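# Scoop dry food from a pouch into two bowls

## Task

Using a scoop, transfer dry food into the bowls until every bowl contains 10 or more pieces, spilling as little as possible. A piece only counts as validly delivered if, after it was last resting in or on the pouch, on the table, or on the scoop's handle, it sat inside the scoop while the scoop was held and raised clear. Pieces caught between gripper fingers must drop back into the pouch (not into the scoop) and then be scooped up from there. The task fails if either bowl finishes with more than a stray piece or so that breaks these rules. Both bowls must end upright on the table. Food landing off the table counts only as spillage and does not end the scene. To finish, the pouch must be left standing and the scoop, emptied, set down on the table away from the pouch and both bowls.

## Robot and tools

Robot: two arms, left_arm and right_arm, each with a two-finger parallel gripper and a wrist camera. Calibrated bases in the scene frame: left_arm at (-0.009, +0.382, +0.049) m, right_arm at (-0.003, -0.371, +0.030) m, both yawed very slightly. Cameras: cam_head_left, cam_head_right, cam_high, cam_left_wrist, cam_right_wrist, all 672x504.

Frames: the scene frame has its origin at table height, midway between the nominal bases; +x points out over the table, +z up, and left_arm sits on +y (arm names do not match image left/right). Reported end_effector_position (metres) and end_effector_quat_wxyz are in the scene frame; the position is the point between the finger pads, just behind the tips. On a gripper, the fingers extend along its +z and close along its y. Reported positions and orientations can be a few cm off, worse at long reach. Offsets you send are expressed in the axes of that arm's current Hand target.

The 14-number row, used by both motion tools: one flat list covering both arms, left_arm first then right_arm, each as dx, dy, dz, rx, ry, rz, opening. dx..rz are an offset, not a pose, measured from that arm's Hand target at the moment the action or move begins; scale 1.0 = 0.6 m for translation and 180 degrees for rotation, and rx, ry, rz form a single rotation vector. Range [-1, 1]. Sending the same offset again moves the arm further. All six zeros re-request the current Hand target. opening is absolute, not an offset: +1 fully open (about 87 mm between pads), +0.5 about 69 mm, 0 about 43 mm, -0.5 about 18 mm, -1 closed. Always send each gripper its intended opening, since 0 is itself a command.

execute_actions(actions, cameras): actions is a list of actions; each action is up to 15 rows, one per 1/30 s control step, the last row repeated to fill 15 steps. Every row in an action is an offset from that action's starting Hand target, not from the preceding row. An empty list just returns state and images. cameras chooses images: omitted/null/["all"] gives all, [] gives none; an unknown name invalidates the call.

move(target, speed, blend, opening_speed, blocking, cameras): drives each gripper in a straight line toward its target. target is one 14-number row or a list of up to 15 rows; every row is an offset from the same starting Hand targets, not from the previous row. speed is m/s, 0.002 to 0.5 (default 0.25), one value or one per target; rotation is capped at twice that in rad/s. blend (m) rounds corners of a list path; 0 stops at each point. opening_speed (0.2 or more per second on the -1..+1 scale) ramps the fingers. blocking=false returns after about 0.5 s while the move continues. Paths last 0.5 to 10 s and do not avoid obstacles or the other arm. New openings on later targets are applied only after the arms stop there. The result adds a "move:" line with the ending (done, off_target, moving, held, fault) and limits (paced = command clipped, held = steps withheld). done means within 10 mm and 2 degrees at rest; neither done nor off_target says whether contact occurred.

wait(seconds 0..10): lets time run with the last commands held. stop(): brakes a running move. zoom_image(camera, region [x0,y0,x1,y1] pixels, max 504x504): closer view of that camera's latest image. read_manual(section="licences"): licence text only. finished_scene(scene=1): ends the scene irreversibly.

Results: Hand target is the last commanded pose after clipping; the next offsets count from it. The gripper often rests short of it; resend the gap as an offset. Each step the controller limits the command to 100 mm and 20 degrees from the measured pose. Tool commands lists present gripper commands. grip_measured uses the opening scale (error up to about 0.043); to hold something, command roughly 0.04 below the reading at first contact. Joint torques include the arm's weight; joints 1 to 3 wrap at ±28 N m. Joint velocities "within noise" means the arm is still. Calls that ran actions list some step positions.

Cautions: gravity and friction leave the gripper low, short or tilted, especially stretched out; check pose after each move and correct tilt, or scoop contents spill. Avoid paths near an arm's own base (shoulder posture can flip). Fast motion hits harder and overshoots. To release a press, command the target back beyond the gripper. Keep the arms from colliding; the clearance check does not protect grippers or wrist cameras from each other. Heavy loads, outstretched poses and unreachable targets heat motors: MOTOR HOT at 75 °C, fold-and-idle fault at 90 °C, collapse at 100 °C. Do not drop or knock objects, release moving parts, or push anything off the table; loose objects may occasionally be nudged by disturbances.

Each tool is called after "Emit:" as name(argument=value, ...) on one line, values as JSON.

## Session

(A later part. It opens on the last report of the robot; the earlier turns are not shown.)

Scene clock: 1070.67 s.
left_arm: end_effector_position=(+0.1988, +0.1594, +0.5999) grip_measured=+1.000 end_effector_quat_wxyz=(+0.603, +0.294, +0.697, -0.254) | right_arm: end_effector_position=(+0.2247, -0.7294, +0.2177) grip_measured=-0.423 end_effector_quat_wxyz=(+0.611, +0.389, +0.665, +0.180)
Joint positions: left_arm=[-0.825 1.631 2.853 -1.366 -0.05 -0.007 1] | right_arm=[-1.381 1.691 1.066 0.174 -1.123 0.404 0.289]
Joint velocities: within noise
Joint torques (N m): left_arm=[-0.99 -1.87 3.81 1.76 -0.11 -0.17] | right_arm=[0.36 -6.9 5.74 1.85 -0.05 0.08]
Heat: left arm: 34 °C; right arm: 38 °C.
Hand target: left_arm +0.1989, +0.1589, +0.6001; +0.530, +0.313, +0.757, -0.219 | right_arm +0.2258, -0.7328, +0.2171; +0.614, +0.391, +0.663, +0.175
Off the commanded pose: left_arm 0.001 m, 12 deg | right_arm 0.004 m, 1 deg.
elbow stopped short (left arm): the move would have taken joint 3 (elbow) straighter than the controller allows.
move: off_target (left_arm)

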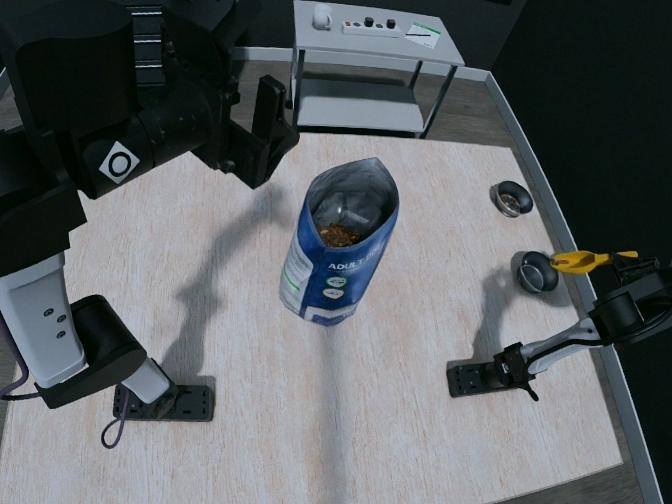

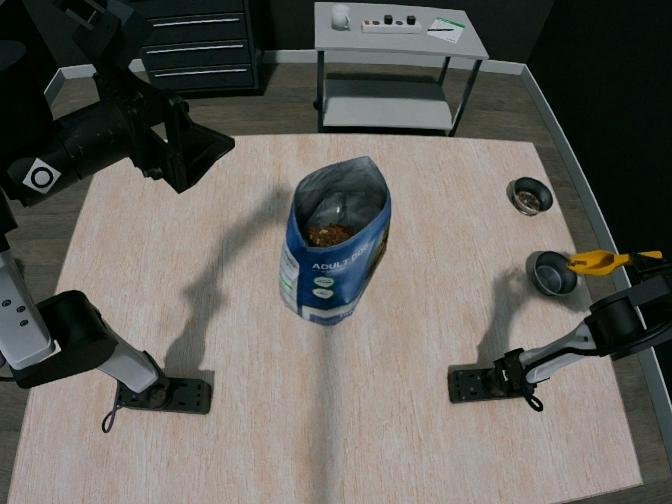

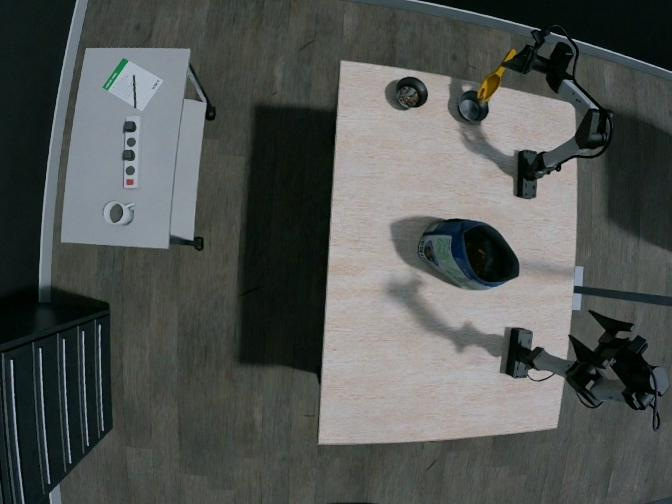

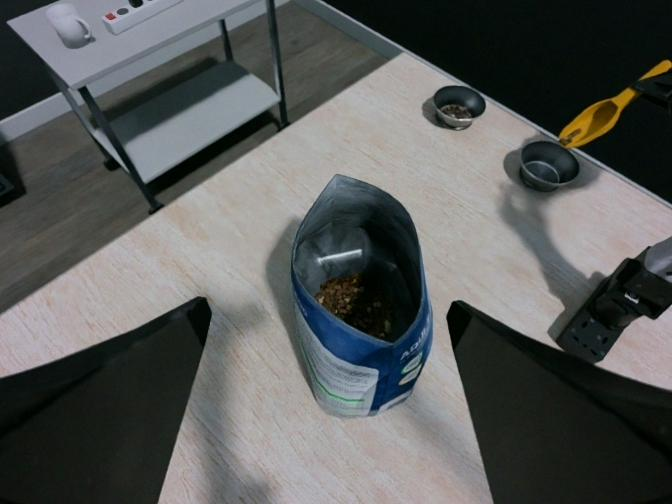

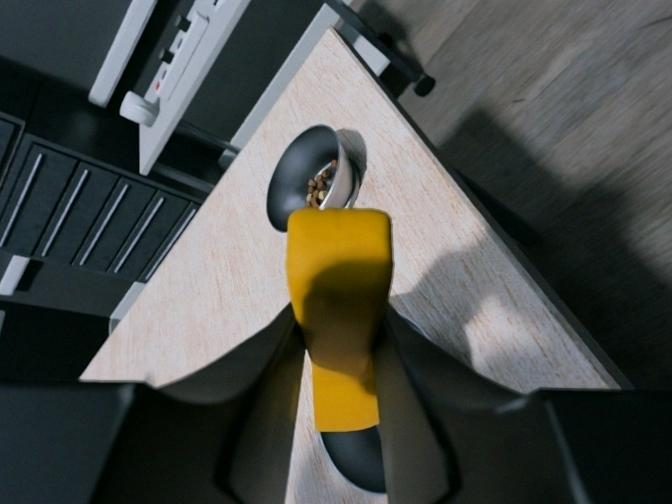

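Emit:
move(target=[[0,0,0,0,0,0,1,0.051,0.0552,0.016,0.0288,0,-0.1073,-1],[0,0,0,0,0,0,1,0.1025,0.1232,0.0262,0.0576,0,-0.2147,-1]], speed=0.12, blend=0.01)

Emit:
zoom_image(camera="cam_high", region=[380, 20, 620, 200])

Emit:
zoom_image(camera="cam_left_wrist", region=[400, 50, 672, 254])

Scene clock: 1080.93 s.
left_arm: end_effector_position=(+0.1988, +0.1594, +0.5999) grip_measured=+1.000 end_effector_quat_wxyz=(+0.603, +0.294, +0.697, -0.254) | right_arm: end_effector_position=(+0.2678, -0.6443, +0.2174) grip_measured=-0.423 end_effector_quat_wxyz=(+0.593, +0.212, +0.772, -0.080)
Joint positions: left_arm=[-0.825 1.631 2.853 -1.366 -0.05 -0.007 1] | right_arm=[-1.026 1.246 0.76 0.131 -0.618 -0.077 0.289]
Joint velocities: within noise
Joint torques (N m): left_arm=[-0.96 -1.88 3.81 1.75 -0.11 -0.17] | right_arm=[0.43 -6.34 5.83 1.99 0.06 -0.19]
Heat: left arm: 34 °C; right arm: 39 °C.
Hand target: left_arm +0.1989, +0.1589, +0.6001; +0.530, +0.313, +0.757, -0.219 | right_arm +0.2669, -0.6448, +0.2253; +0.600, +0.203, +0.768, -0.097
Off the commanded pose: left_arm 0.001 m, 12 deg | right_arm 0.008 m, 2 deg.
elbow stopped short (left arm): the move would have taken joint 3 (elbow) straighter than the controller allows.
move: off_target (left_arm)

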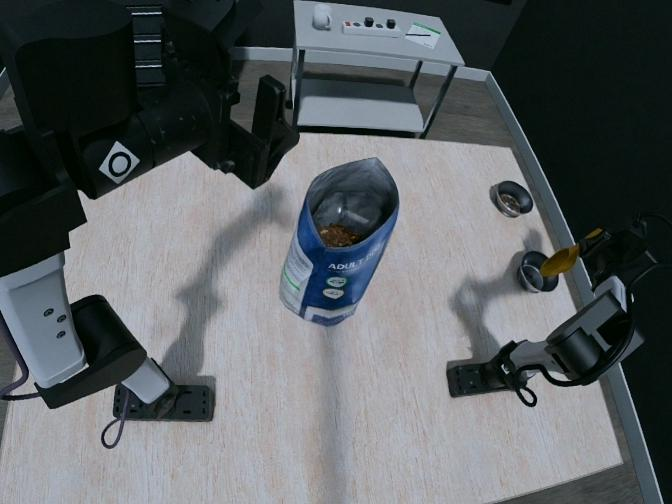

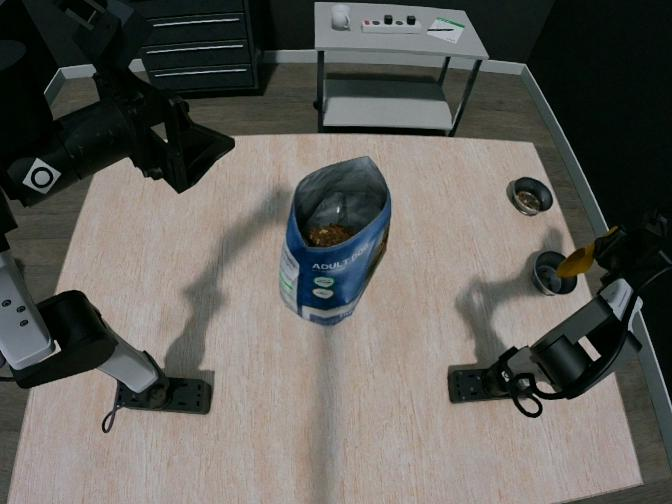

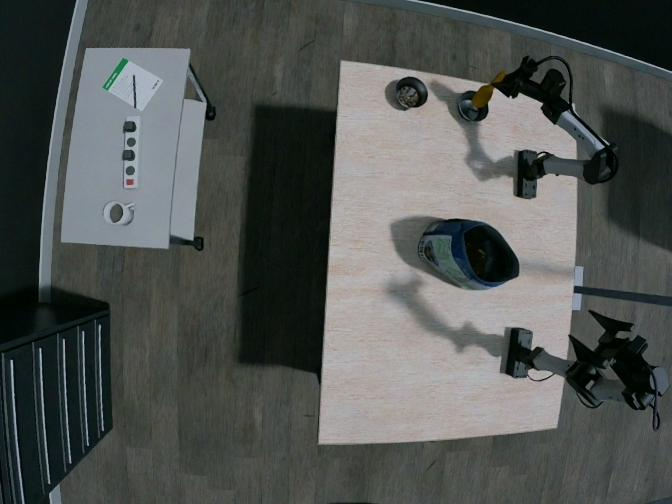

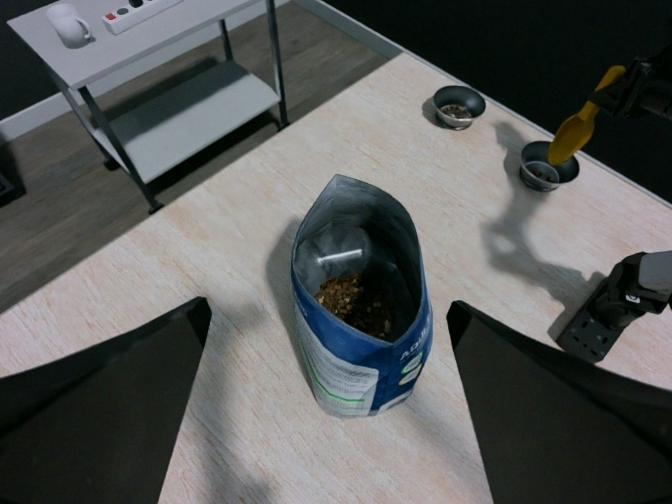

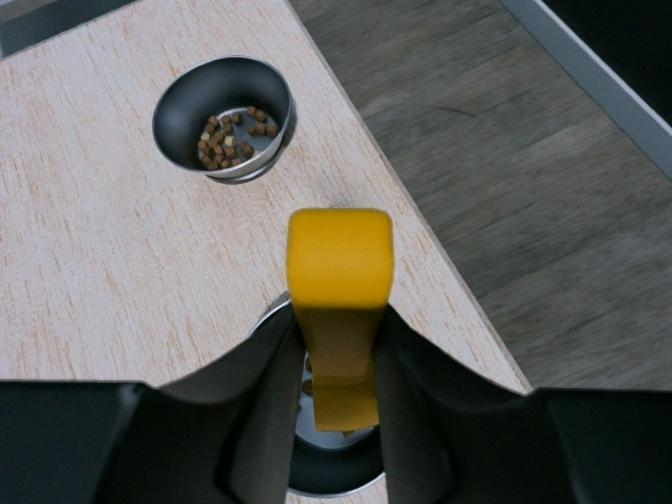

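Scaled by 2.100.

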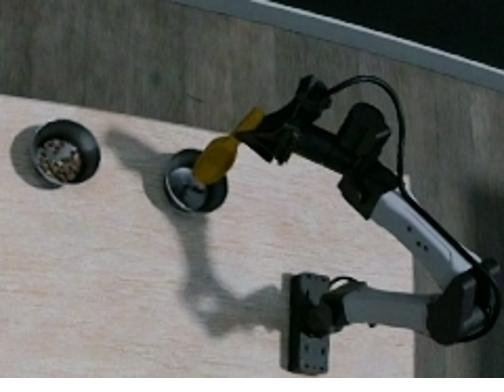

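Scaled by 1.853.

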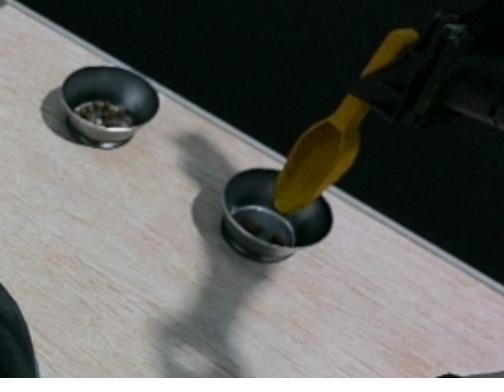

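Emit:
zoom_image(camera="cam_right_wrist", region=[140, 40, 400, 200])

Emit:
zoom_image(camera="cam_right_wrist", region=[230, 280, 430, 504])

Scaled by 1.938.

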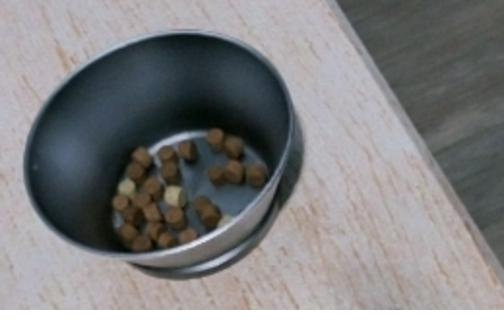

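Scaled by 2.250.

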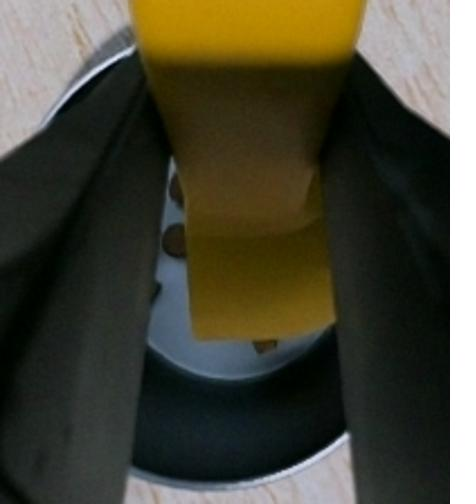

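Emit:
move(target=[[0,0,0,0,0,0,1,-0.256,0.0253,-0.0699,0,0,0,-1],[0,0,0,0,0,0,1,-0.036,0.5163,0.0303,-0.1387,-0.1332,-0.0328,-1],[0,0,0,0,0,0,1,0.0602,0.5068,0.0567,-0.1387,-0.1332,-0.0328,-1]], speed=[0.2,0.2,0.1], blend=[0.03,0.02,0])

Emit:
zoom_image(camera="cam_left_wrist", region=[400, 50, 672, 254])

Scene clock: 1105.50 s.
left_arm: end_effector_position=(+0.1988, +0.1594, +0.5999) grip_measured=+1.000 end_effector_quat_wxyz=(+0.603, +0.294, +0.697, -0.254) | right_arm: end_effector_position=(+0.4193, -0.3764, +0.2040) grip_measured=-0.423 end_effector_quat_wxyz=(+0.759, +0.006, +0.651, +0.009)
Joint positions: left_arm=[-0.825 1.631 2.853 -1.366 -0.05 -0.007 1] | right_arm=[-0.001 1.554 0.397 1.308 -0.028 0.025 0.289]
Joint velocities: within noise
Joint torques (N m): left_arm=[-0.98 -1.88 3.79 1.76 -0.11 -0.17] | right_arm=[0.5 -4.53 4.51 2.23 0.16 -0.18]
Heat: left arm: 34 °C; right arm: 38 °C.
Hand target: left_arm +0.1989, +0.1589, +0.6001; +0.530, +0.313, +0.757, -0.219 | right_arm +0.4198, -0.3777, +0.2106; +0.769, +0.006, +0.640, +0.000
Off the commanded pose: left_arm 0.001 m, 12 deg | right_arm 0.007 m, 2 deg.
elbow stopped short (left arm): the move would have taken joint 3 (elbow) straighter than the controller allows.
move: off_target (left_arm)

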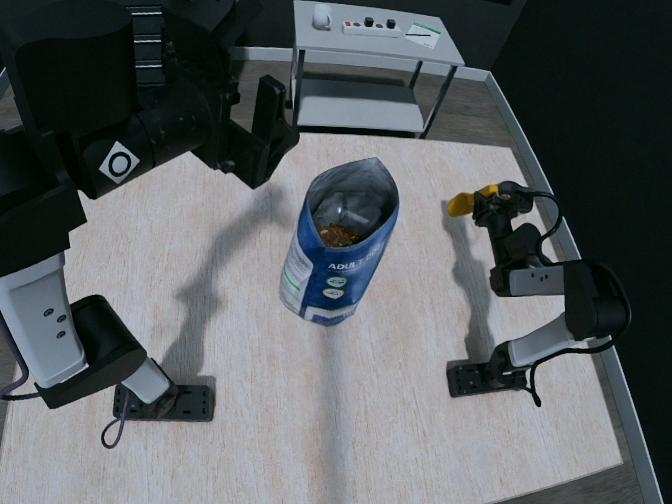

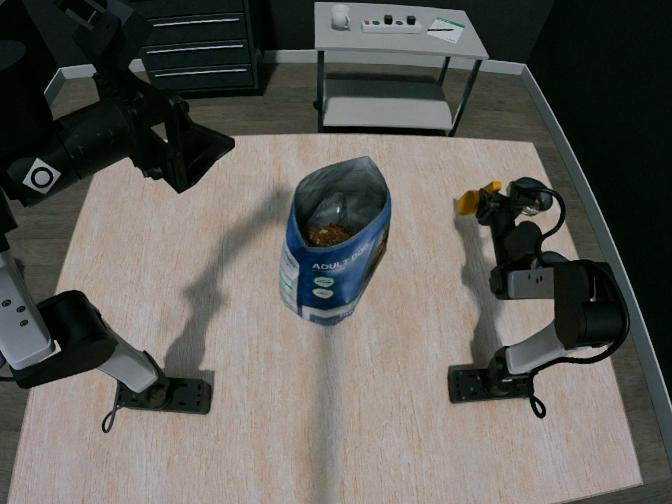

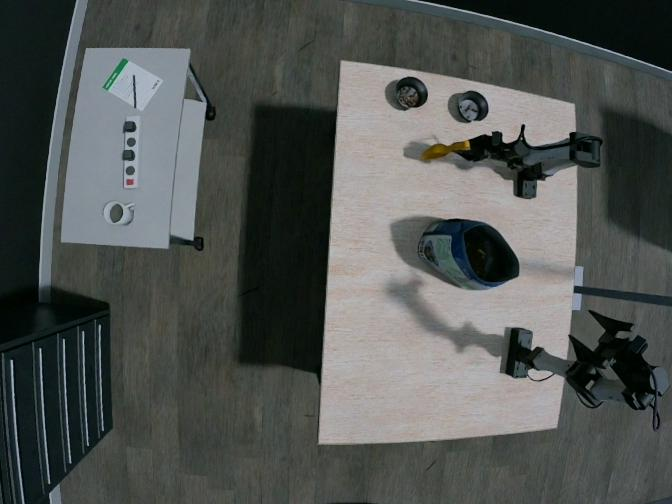

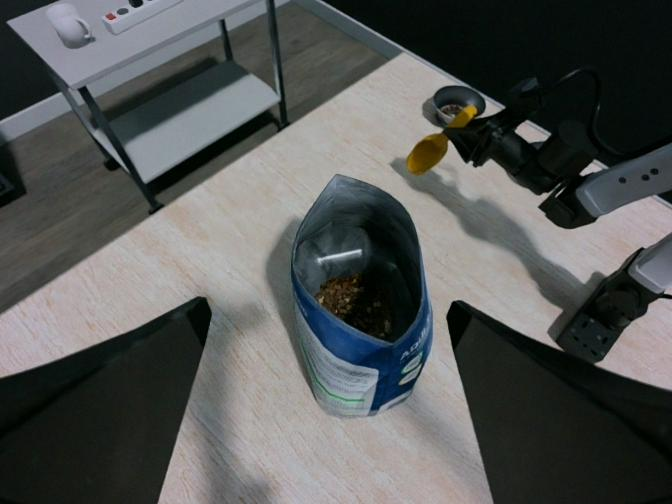

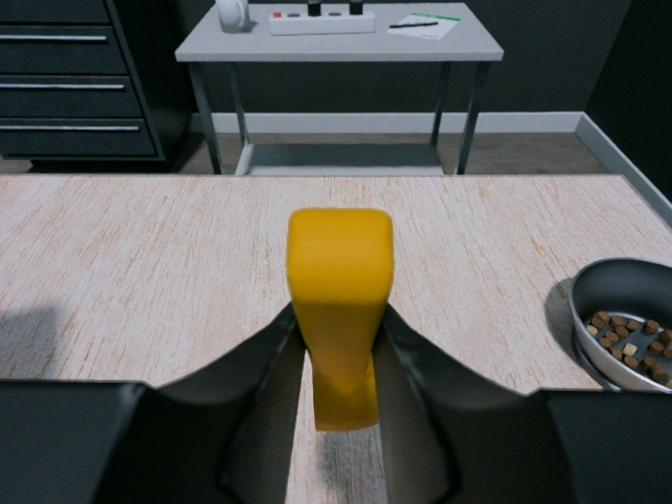

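Scaled by 1.853.

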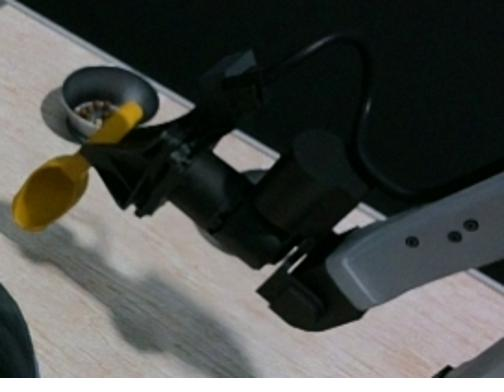

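Emit:
move(target=[[0,0,0,0,0,0,1,0.0656,0,-0.0121,0,0,0,-1],[0,0,0,0,0,0,1,0.0957,0,-0.0515,0,0,0,-1],[0,0,0,0,0,0,1,0.1292,0,-0.1085,0,0,0,-1],[0,0,0,0,0,0,1,0.0178,0,-0.088,0,0,0,-1]], speed=[0.08,0.04,0.04,0.08])

Emit:
zoom_image(camera="cam_right_wrist", region=[230, 150, 450, 450])

Scene clock: 1118.07 s.
left_arm: end_effector_position=(+0.1988, +0.1594, +0.5999) grip_measured=+1.000 end_effector_quat_wxyz=(+0.603, +0.294, +0.697, -0.254) | right_arm: end_effector_position=(+0.3669, -0.3755, +0.1731) grip_measured=-0.423 end_effector_quat_wxyz=(+0.751, +0.007, +0.660, +0.008)
Joint positions: left_arm=[-0.825 1.631 2.853 -1.366 -0.05 -0.007 1] | right_arm=[-0.001 1.504 0.164 1.469 -0.026 0.024 0.289]
Joint velocities: within noise
Joint torques (N m): left_arm=[-0.98 -1.88 3.82 1.75 -0.11 -0.17] | right_arm=[0.32 -5.71 4.97 2.05 0.11 -0.15]
Heat: left arm: 34 °C; right arm: 37 °C.
Hand target: left_arm +0.1989, +0.1589, +0.6001; +0.530, +0.313, +0.757, -0.219 | right_arm +0.3698, -0.3771, +0.1905; +0.769, +0.006, +0.640, +0.000
Off the commanded pose: left_arm 0.001 m, 12 deg | right_arm 0.018 m, 3 deg.
elbow stopped short (left arm): the move would have taken joint 3 (elbow) straighter than the controller allows.
move: off_target (left_arm, right_arm)

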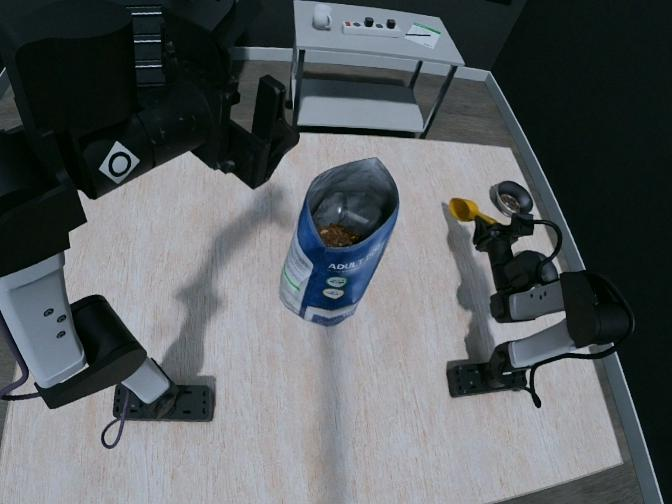

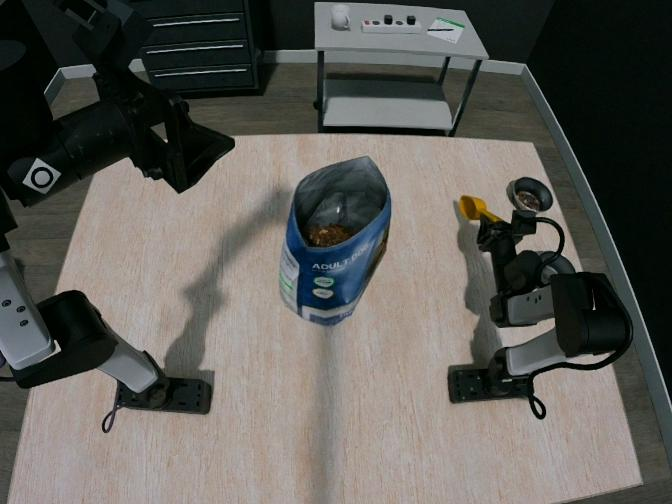

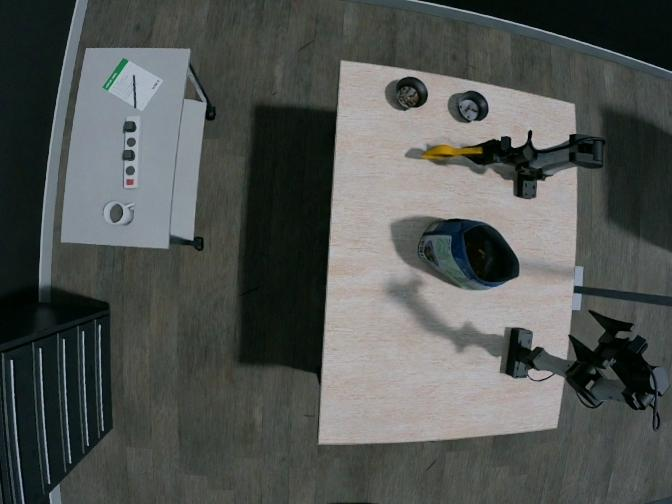

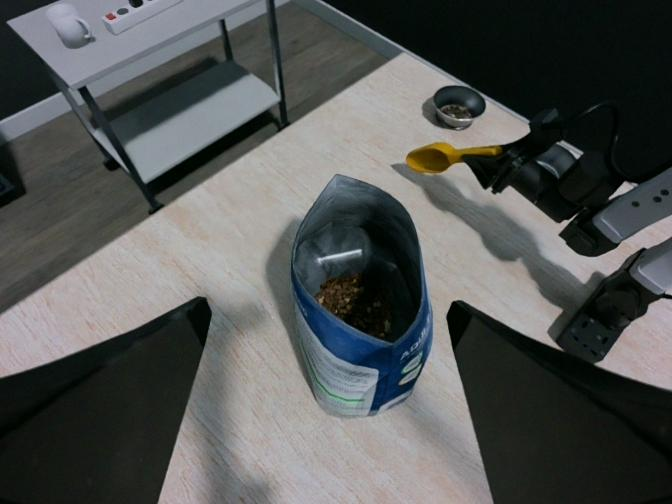

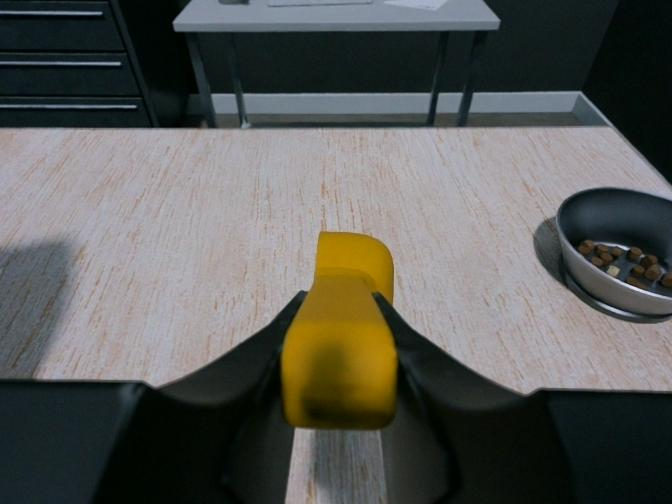

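Scaled by 1.680.

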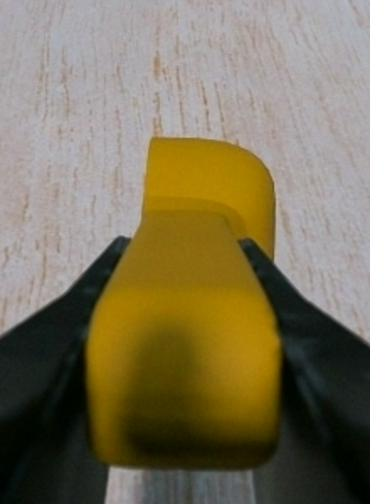

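Emit:
move(target=[[0,0,0,0,0,0,1,-0.1506,0,0.0108,0,0.25,0,-1],[0,0,0,0,0,0,1,-0.1014,0,0.0017,0,0.5,0,-1]], speed=0.3, blend=0.02)

Scene clock: 1139.90 s.
left_arm: end_effector_position=(+0.1988, +0.1594, +0.5999) grip_measured=+1.000 end_effector_quat_wxyz=(+0.603, +0.294, +0.697, -0.254) | right_arm: end_effector_position=(+0.3561, -0.3763, +0.2432) grip_measured=-0.423 end_effector_quat_wxyz=(+0.105, +0.011, +0.994, +0.011)
Joint positions: left_arm=[-0.825 1.631 2.853 -1.366 -0.05 -0.007 1] | right_arm=[-0.001 1.956 2.157 -1.561 -0.026 0 0.289]
Joint velocities: within noise
Joint torques (N m): left_arm=[-0.98 -1.87 3.79 1.75 -0.11 -0.18] | right_arm=[0.44 -8.58 7.64 0.73 0.12 -0.14]
Heat: left arm: 34 °C; right arm: 36 °C.
Hand target: left_arm +0.1989, +0.1589, +0.6001; +0.530, +0.313, +0.757, -0.219 | right_arm +0.3597, -0.3776, +0.2506; +0.091, +0.004, +0.996, +0.005
Off the commanded pose: left_arm 0.001 m, 12 deg | right_arm 0.008 m, 2 deg.
elbow stopped short (left arm): the move would have taken joint 3 (elbow) straighter than the controller allows.
joint sent to its limit (right arm) — joint 4 (wrist pitch), lower limit. The joint targets are off in orientation, not in position.
move: off_target (left_arm)

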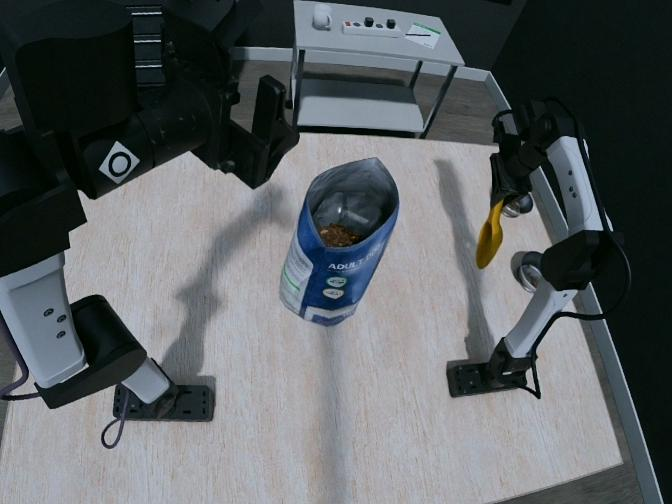

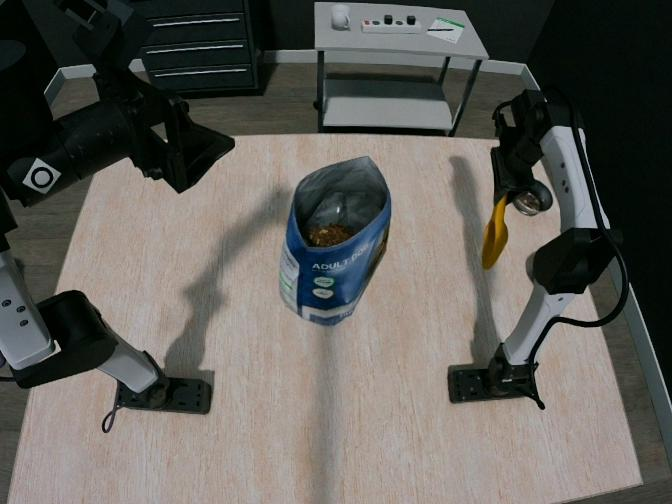

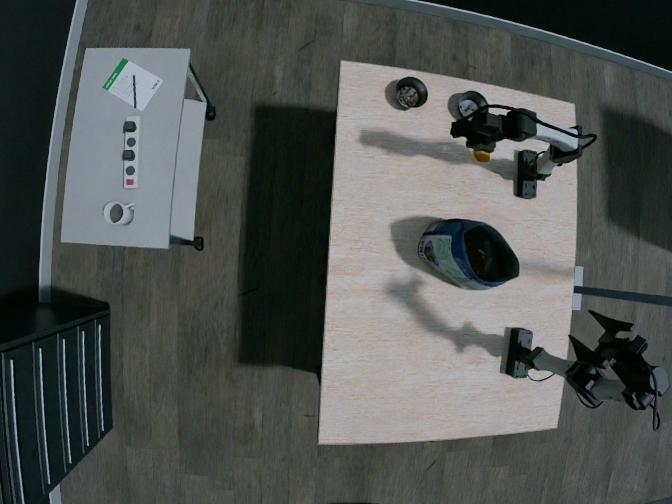

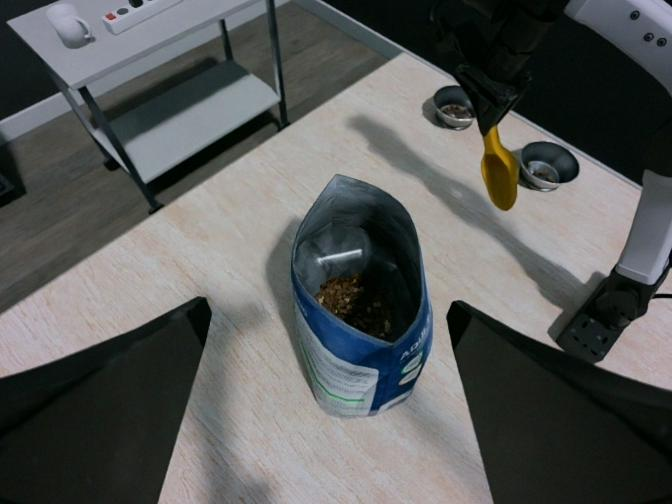

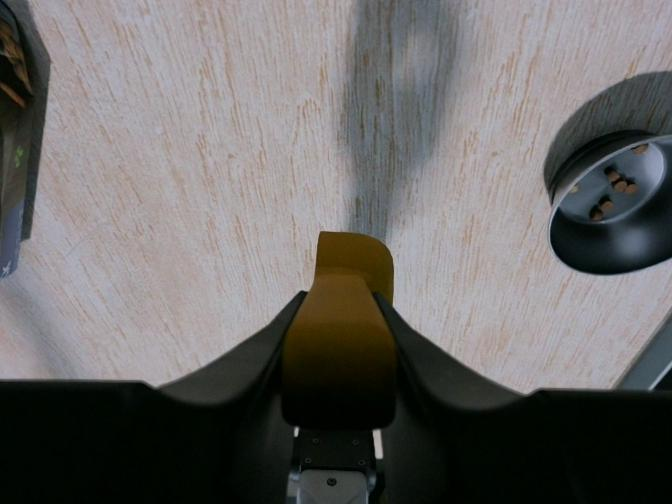

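Emit:
zoom_image(camera="cam_right_wrist", region=[540, 70, 672, 280])

Scaled by 2.400.

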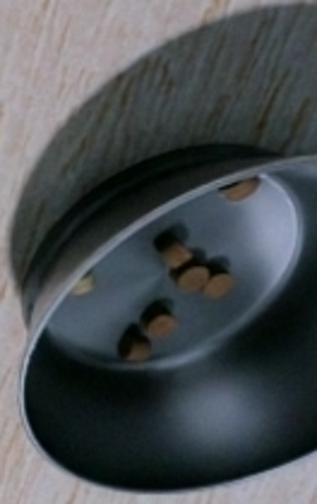

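Emit:
move(target=[[0,0,0,0,0,0,1,0.022,0,0.1655,0,0,0,-1],[0,0,0,0,0,0,1,0.0008,0,0.2348,0,0,0,-1],[0,0,0,0,0,0,1,-0.0157,0,0.0537,0,0,0,-1]], speed=[0.12,0.04,0.12])

Emit:
zoom_image(camera="cam_right_wrist", region=[230, 150, 450, 450])

Scene clock: 1153.50 s.
left_arm: end_effector_position=(+0.1988, +0.1594, +0.5999) grip_measured=+1.000 end_effector_quat_wxyz=(+0.603, +0.294, +0.697, -0.254) | right_arm: end_effector_position=(+0.3711, -0.3752, +0.2156) grip_measured=-0.423 end_effector_quat_wxyz=(+0.083, +0.010, +0.996, +0.012)
Joint positions: left_arm=[-0.825 1.631 2.853 -1.366 -0.05 -0.007 1] | right_arm=[0.002 2.031 2.149 -1.523 -0.026 0 0.289]
Joint velocities: within noise
Joint torques (N m): left_arm=[-0.96 -1.85 3.79 1.75 -0.11 -0.17] | right_arm=[0.29 -8.83 7.65 0.64 0.13 -0.15]
Heat: left arm: 34 °C; right arm: 37 °C.
Hand target: left_arm +0.1989, +0.1589, +0.6001; +0.530, +0.313, +0.757, -0.219 | right_arm +0.3749, -0.3774, +0.2205; +0.091, +0.004, +0.996, +0.005
Off the commanded pose: left_arm 0.001 m, 12 deg | right_arm 0.007 m, 1 deg.
elbow stopped short (left arm): the move would have taken joint 3 (elbow) straighter than the controller allows.
move: off_target (left_arm)

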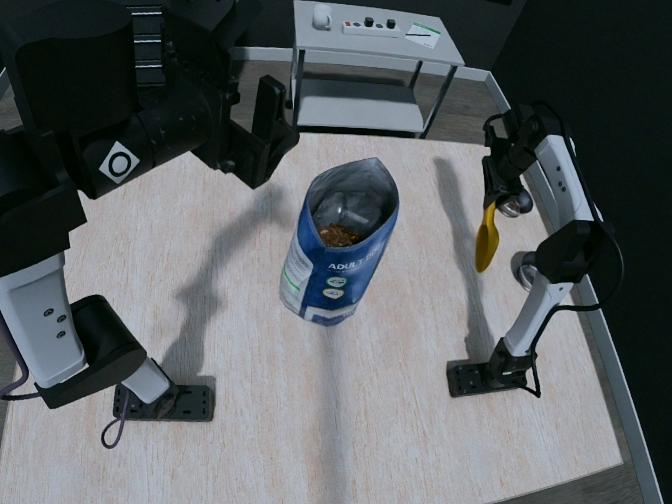

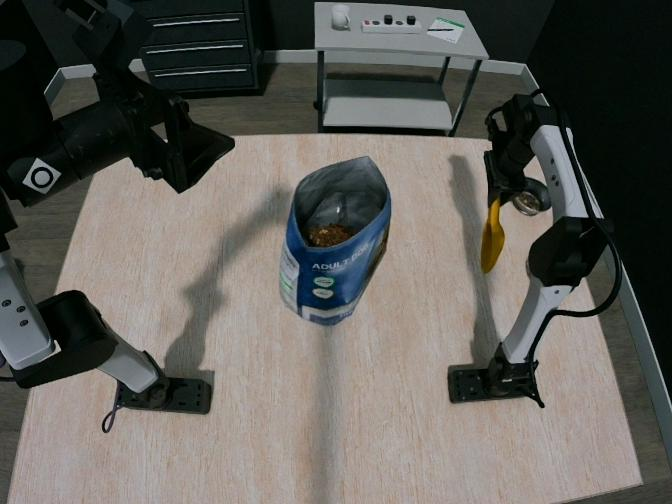

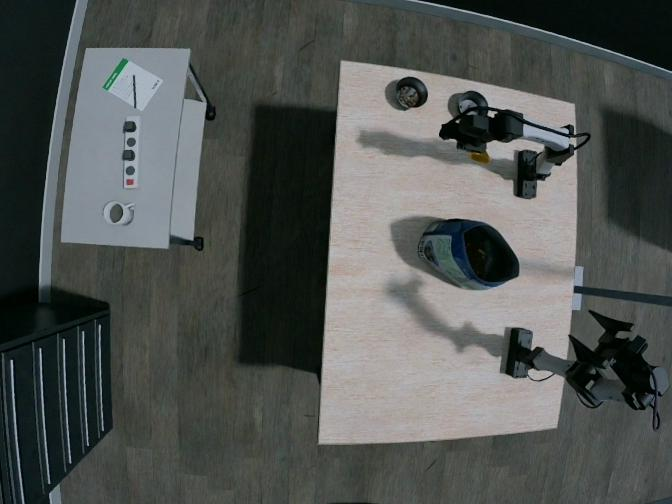

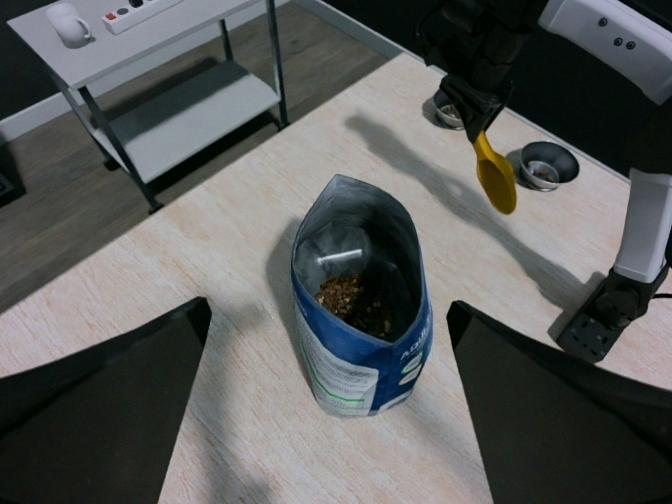

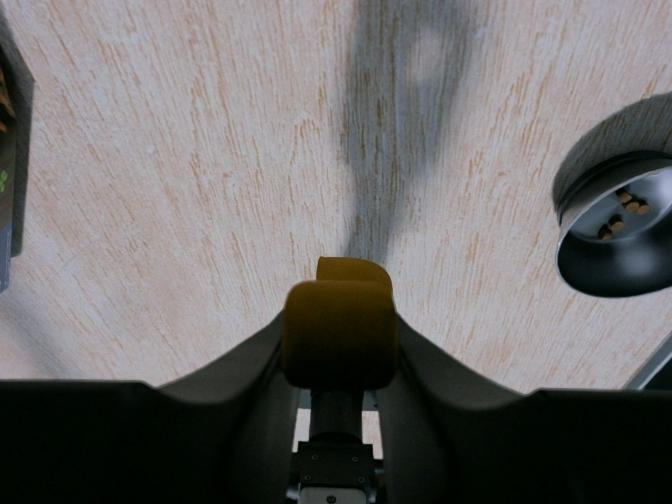

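Scaled by 1.680.

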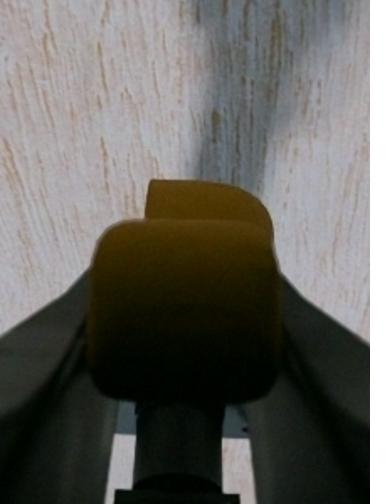

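Emit:
move(target=[[0,0,0,0,0,0,1,-0.052,0.136,-0.26,-0.245,-0.0069,0.0495,-1],[0,0,0,0,0,0,1,-0.0705,0.4317,-0.3498,-0.49,-0.0138,0.099,-1]], speed=0.3, blend=0.03)

Scene clock: 1165.47 s.
left_arm: end_effector_position=(+0.1988, +0.1594, +0.5999) grip_measured=+1.000 end_effector_quat_wxyz=(+0.603, +0.294, +0.697, -0.254) | right_arm: end_effector_position=(+0.3890, -0.1187, +0.4177) grip_measured=-0.423 end_effector_quat_wxyz=(+0.064, +0.090, +0.707, +0.699)
Joint positions: left_arm=[-0.825 1.631 2.853 -1.366 -0.05 -0.007 1] | right_arm=[0.206 1.783 1.621 0.122 -1.171 1.571 0.288]
Joint velocities: within noise
Joint torques (N m): left_arm=[-0.98 -1.88 3.79 1.76 -0.11 -0.17] | right_arm=[0.14 -12.36 5.83 1.89 0.14 0.04]
Heat: left arm: 34 °C; right arm: 39 °C.
Hand target: left_arm +0.1989, +0.1589, +0.6001; +0.530, +0.313, +0.757, -0.219 | right_arm +0.3801, -0.1206, +0.4372; +0.086, +0.079, +0.699, +0.706
Off the commanded pose: left_arm 0.001 m, 12 deg | right_arm 0.022 m, 3 deg.
elbow stopped short (left arm): the move would have taken joint 3 (elbow) straighter than the controller allows.
move: off_target (left_arm, right_arm)

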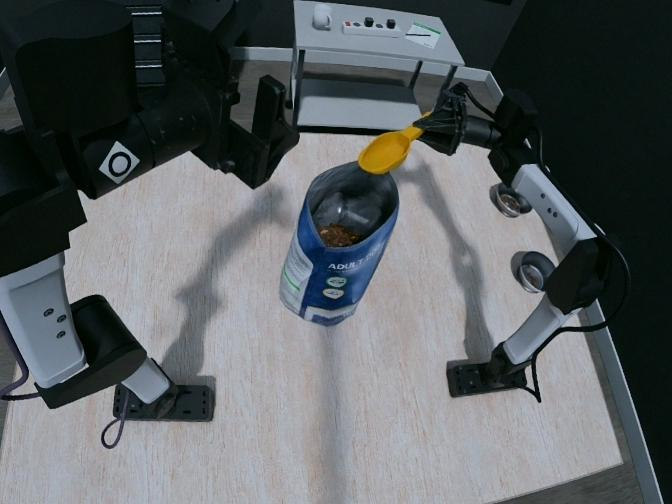

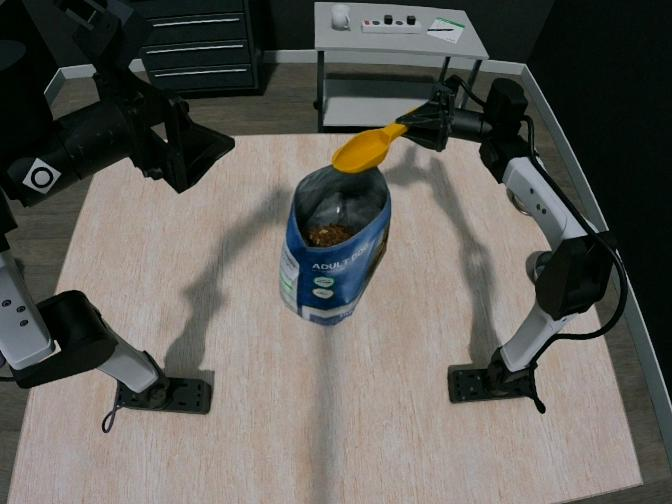

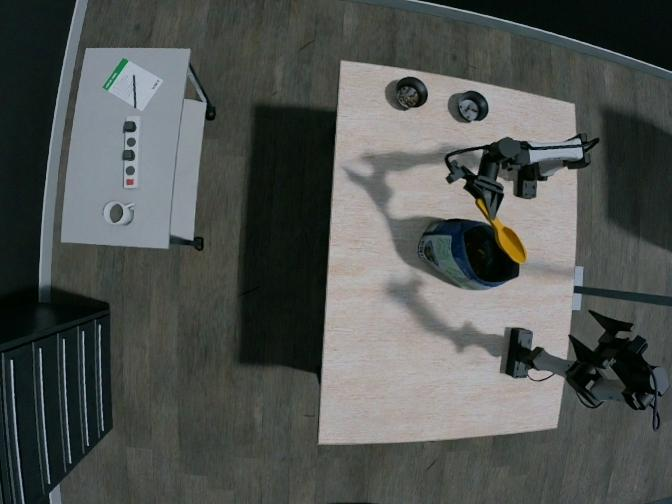

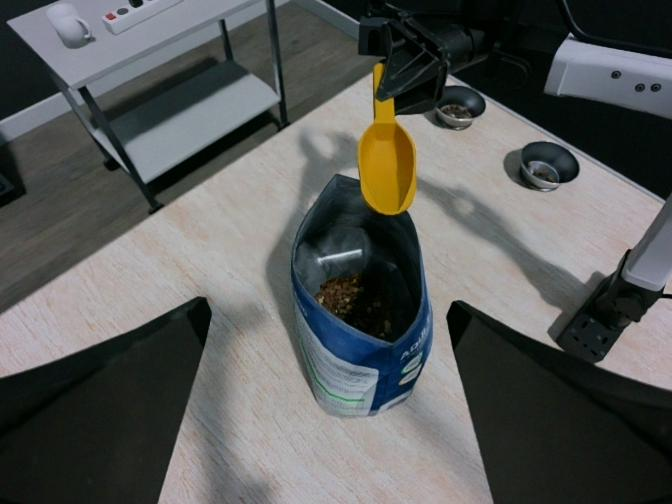

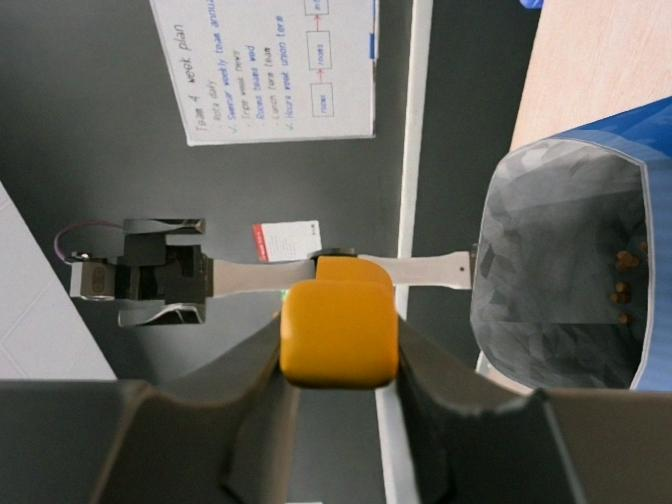

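Emit:
zoom_image(camera="cam_left_wrist", region=[270, 170, 450, 430])

Scaled by 1.938.

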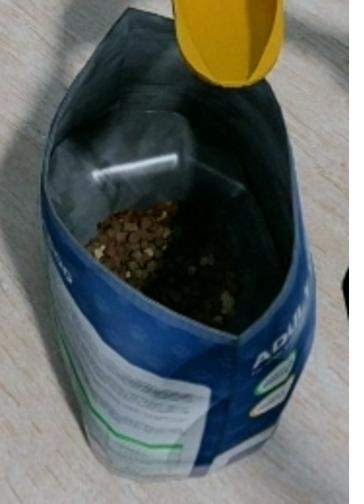

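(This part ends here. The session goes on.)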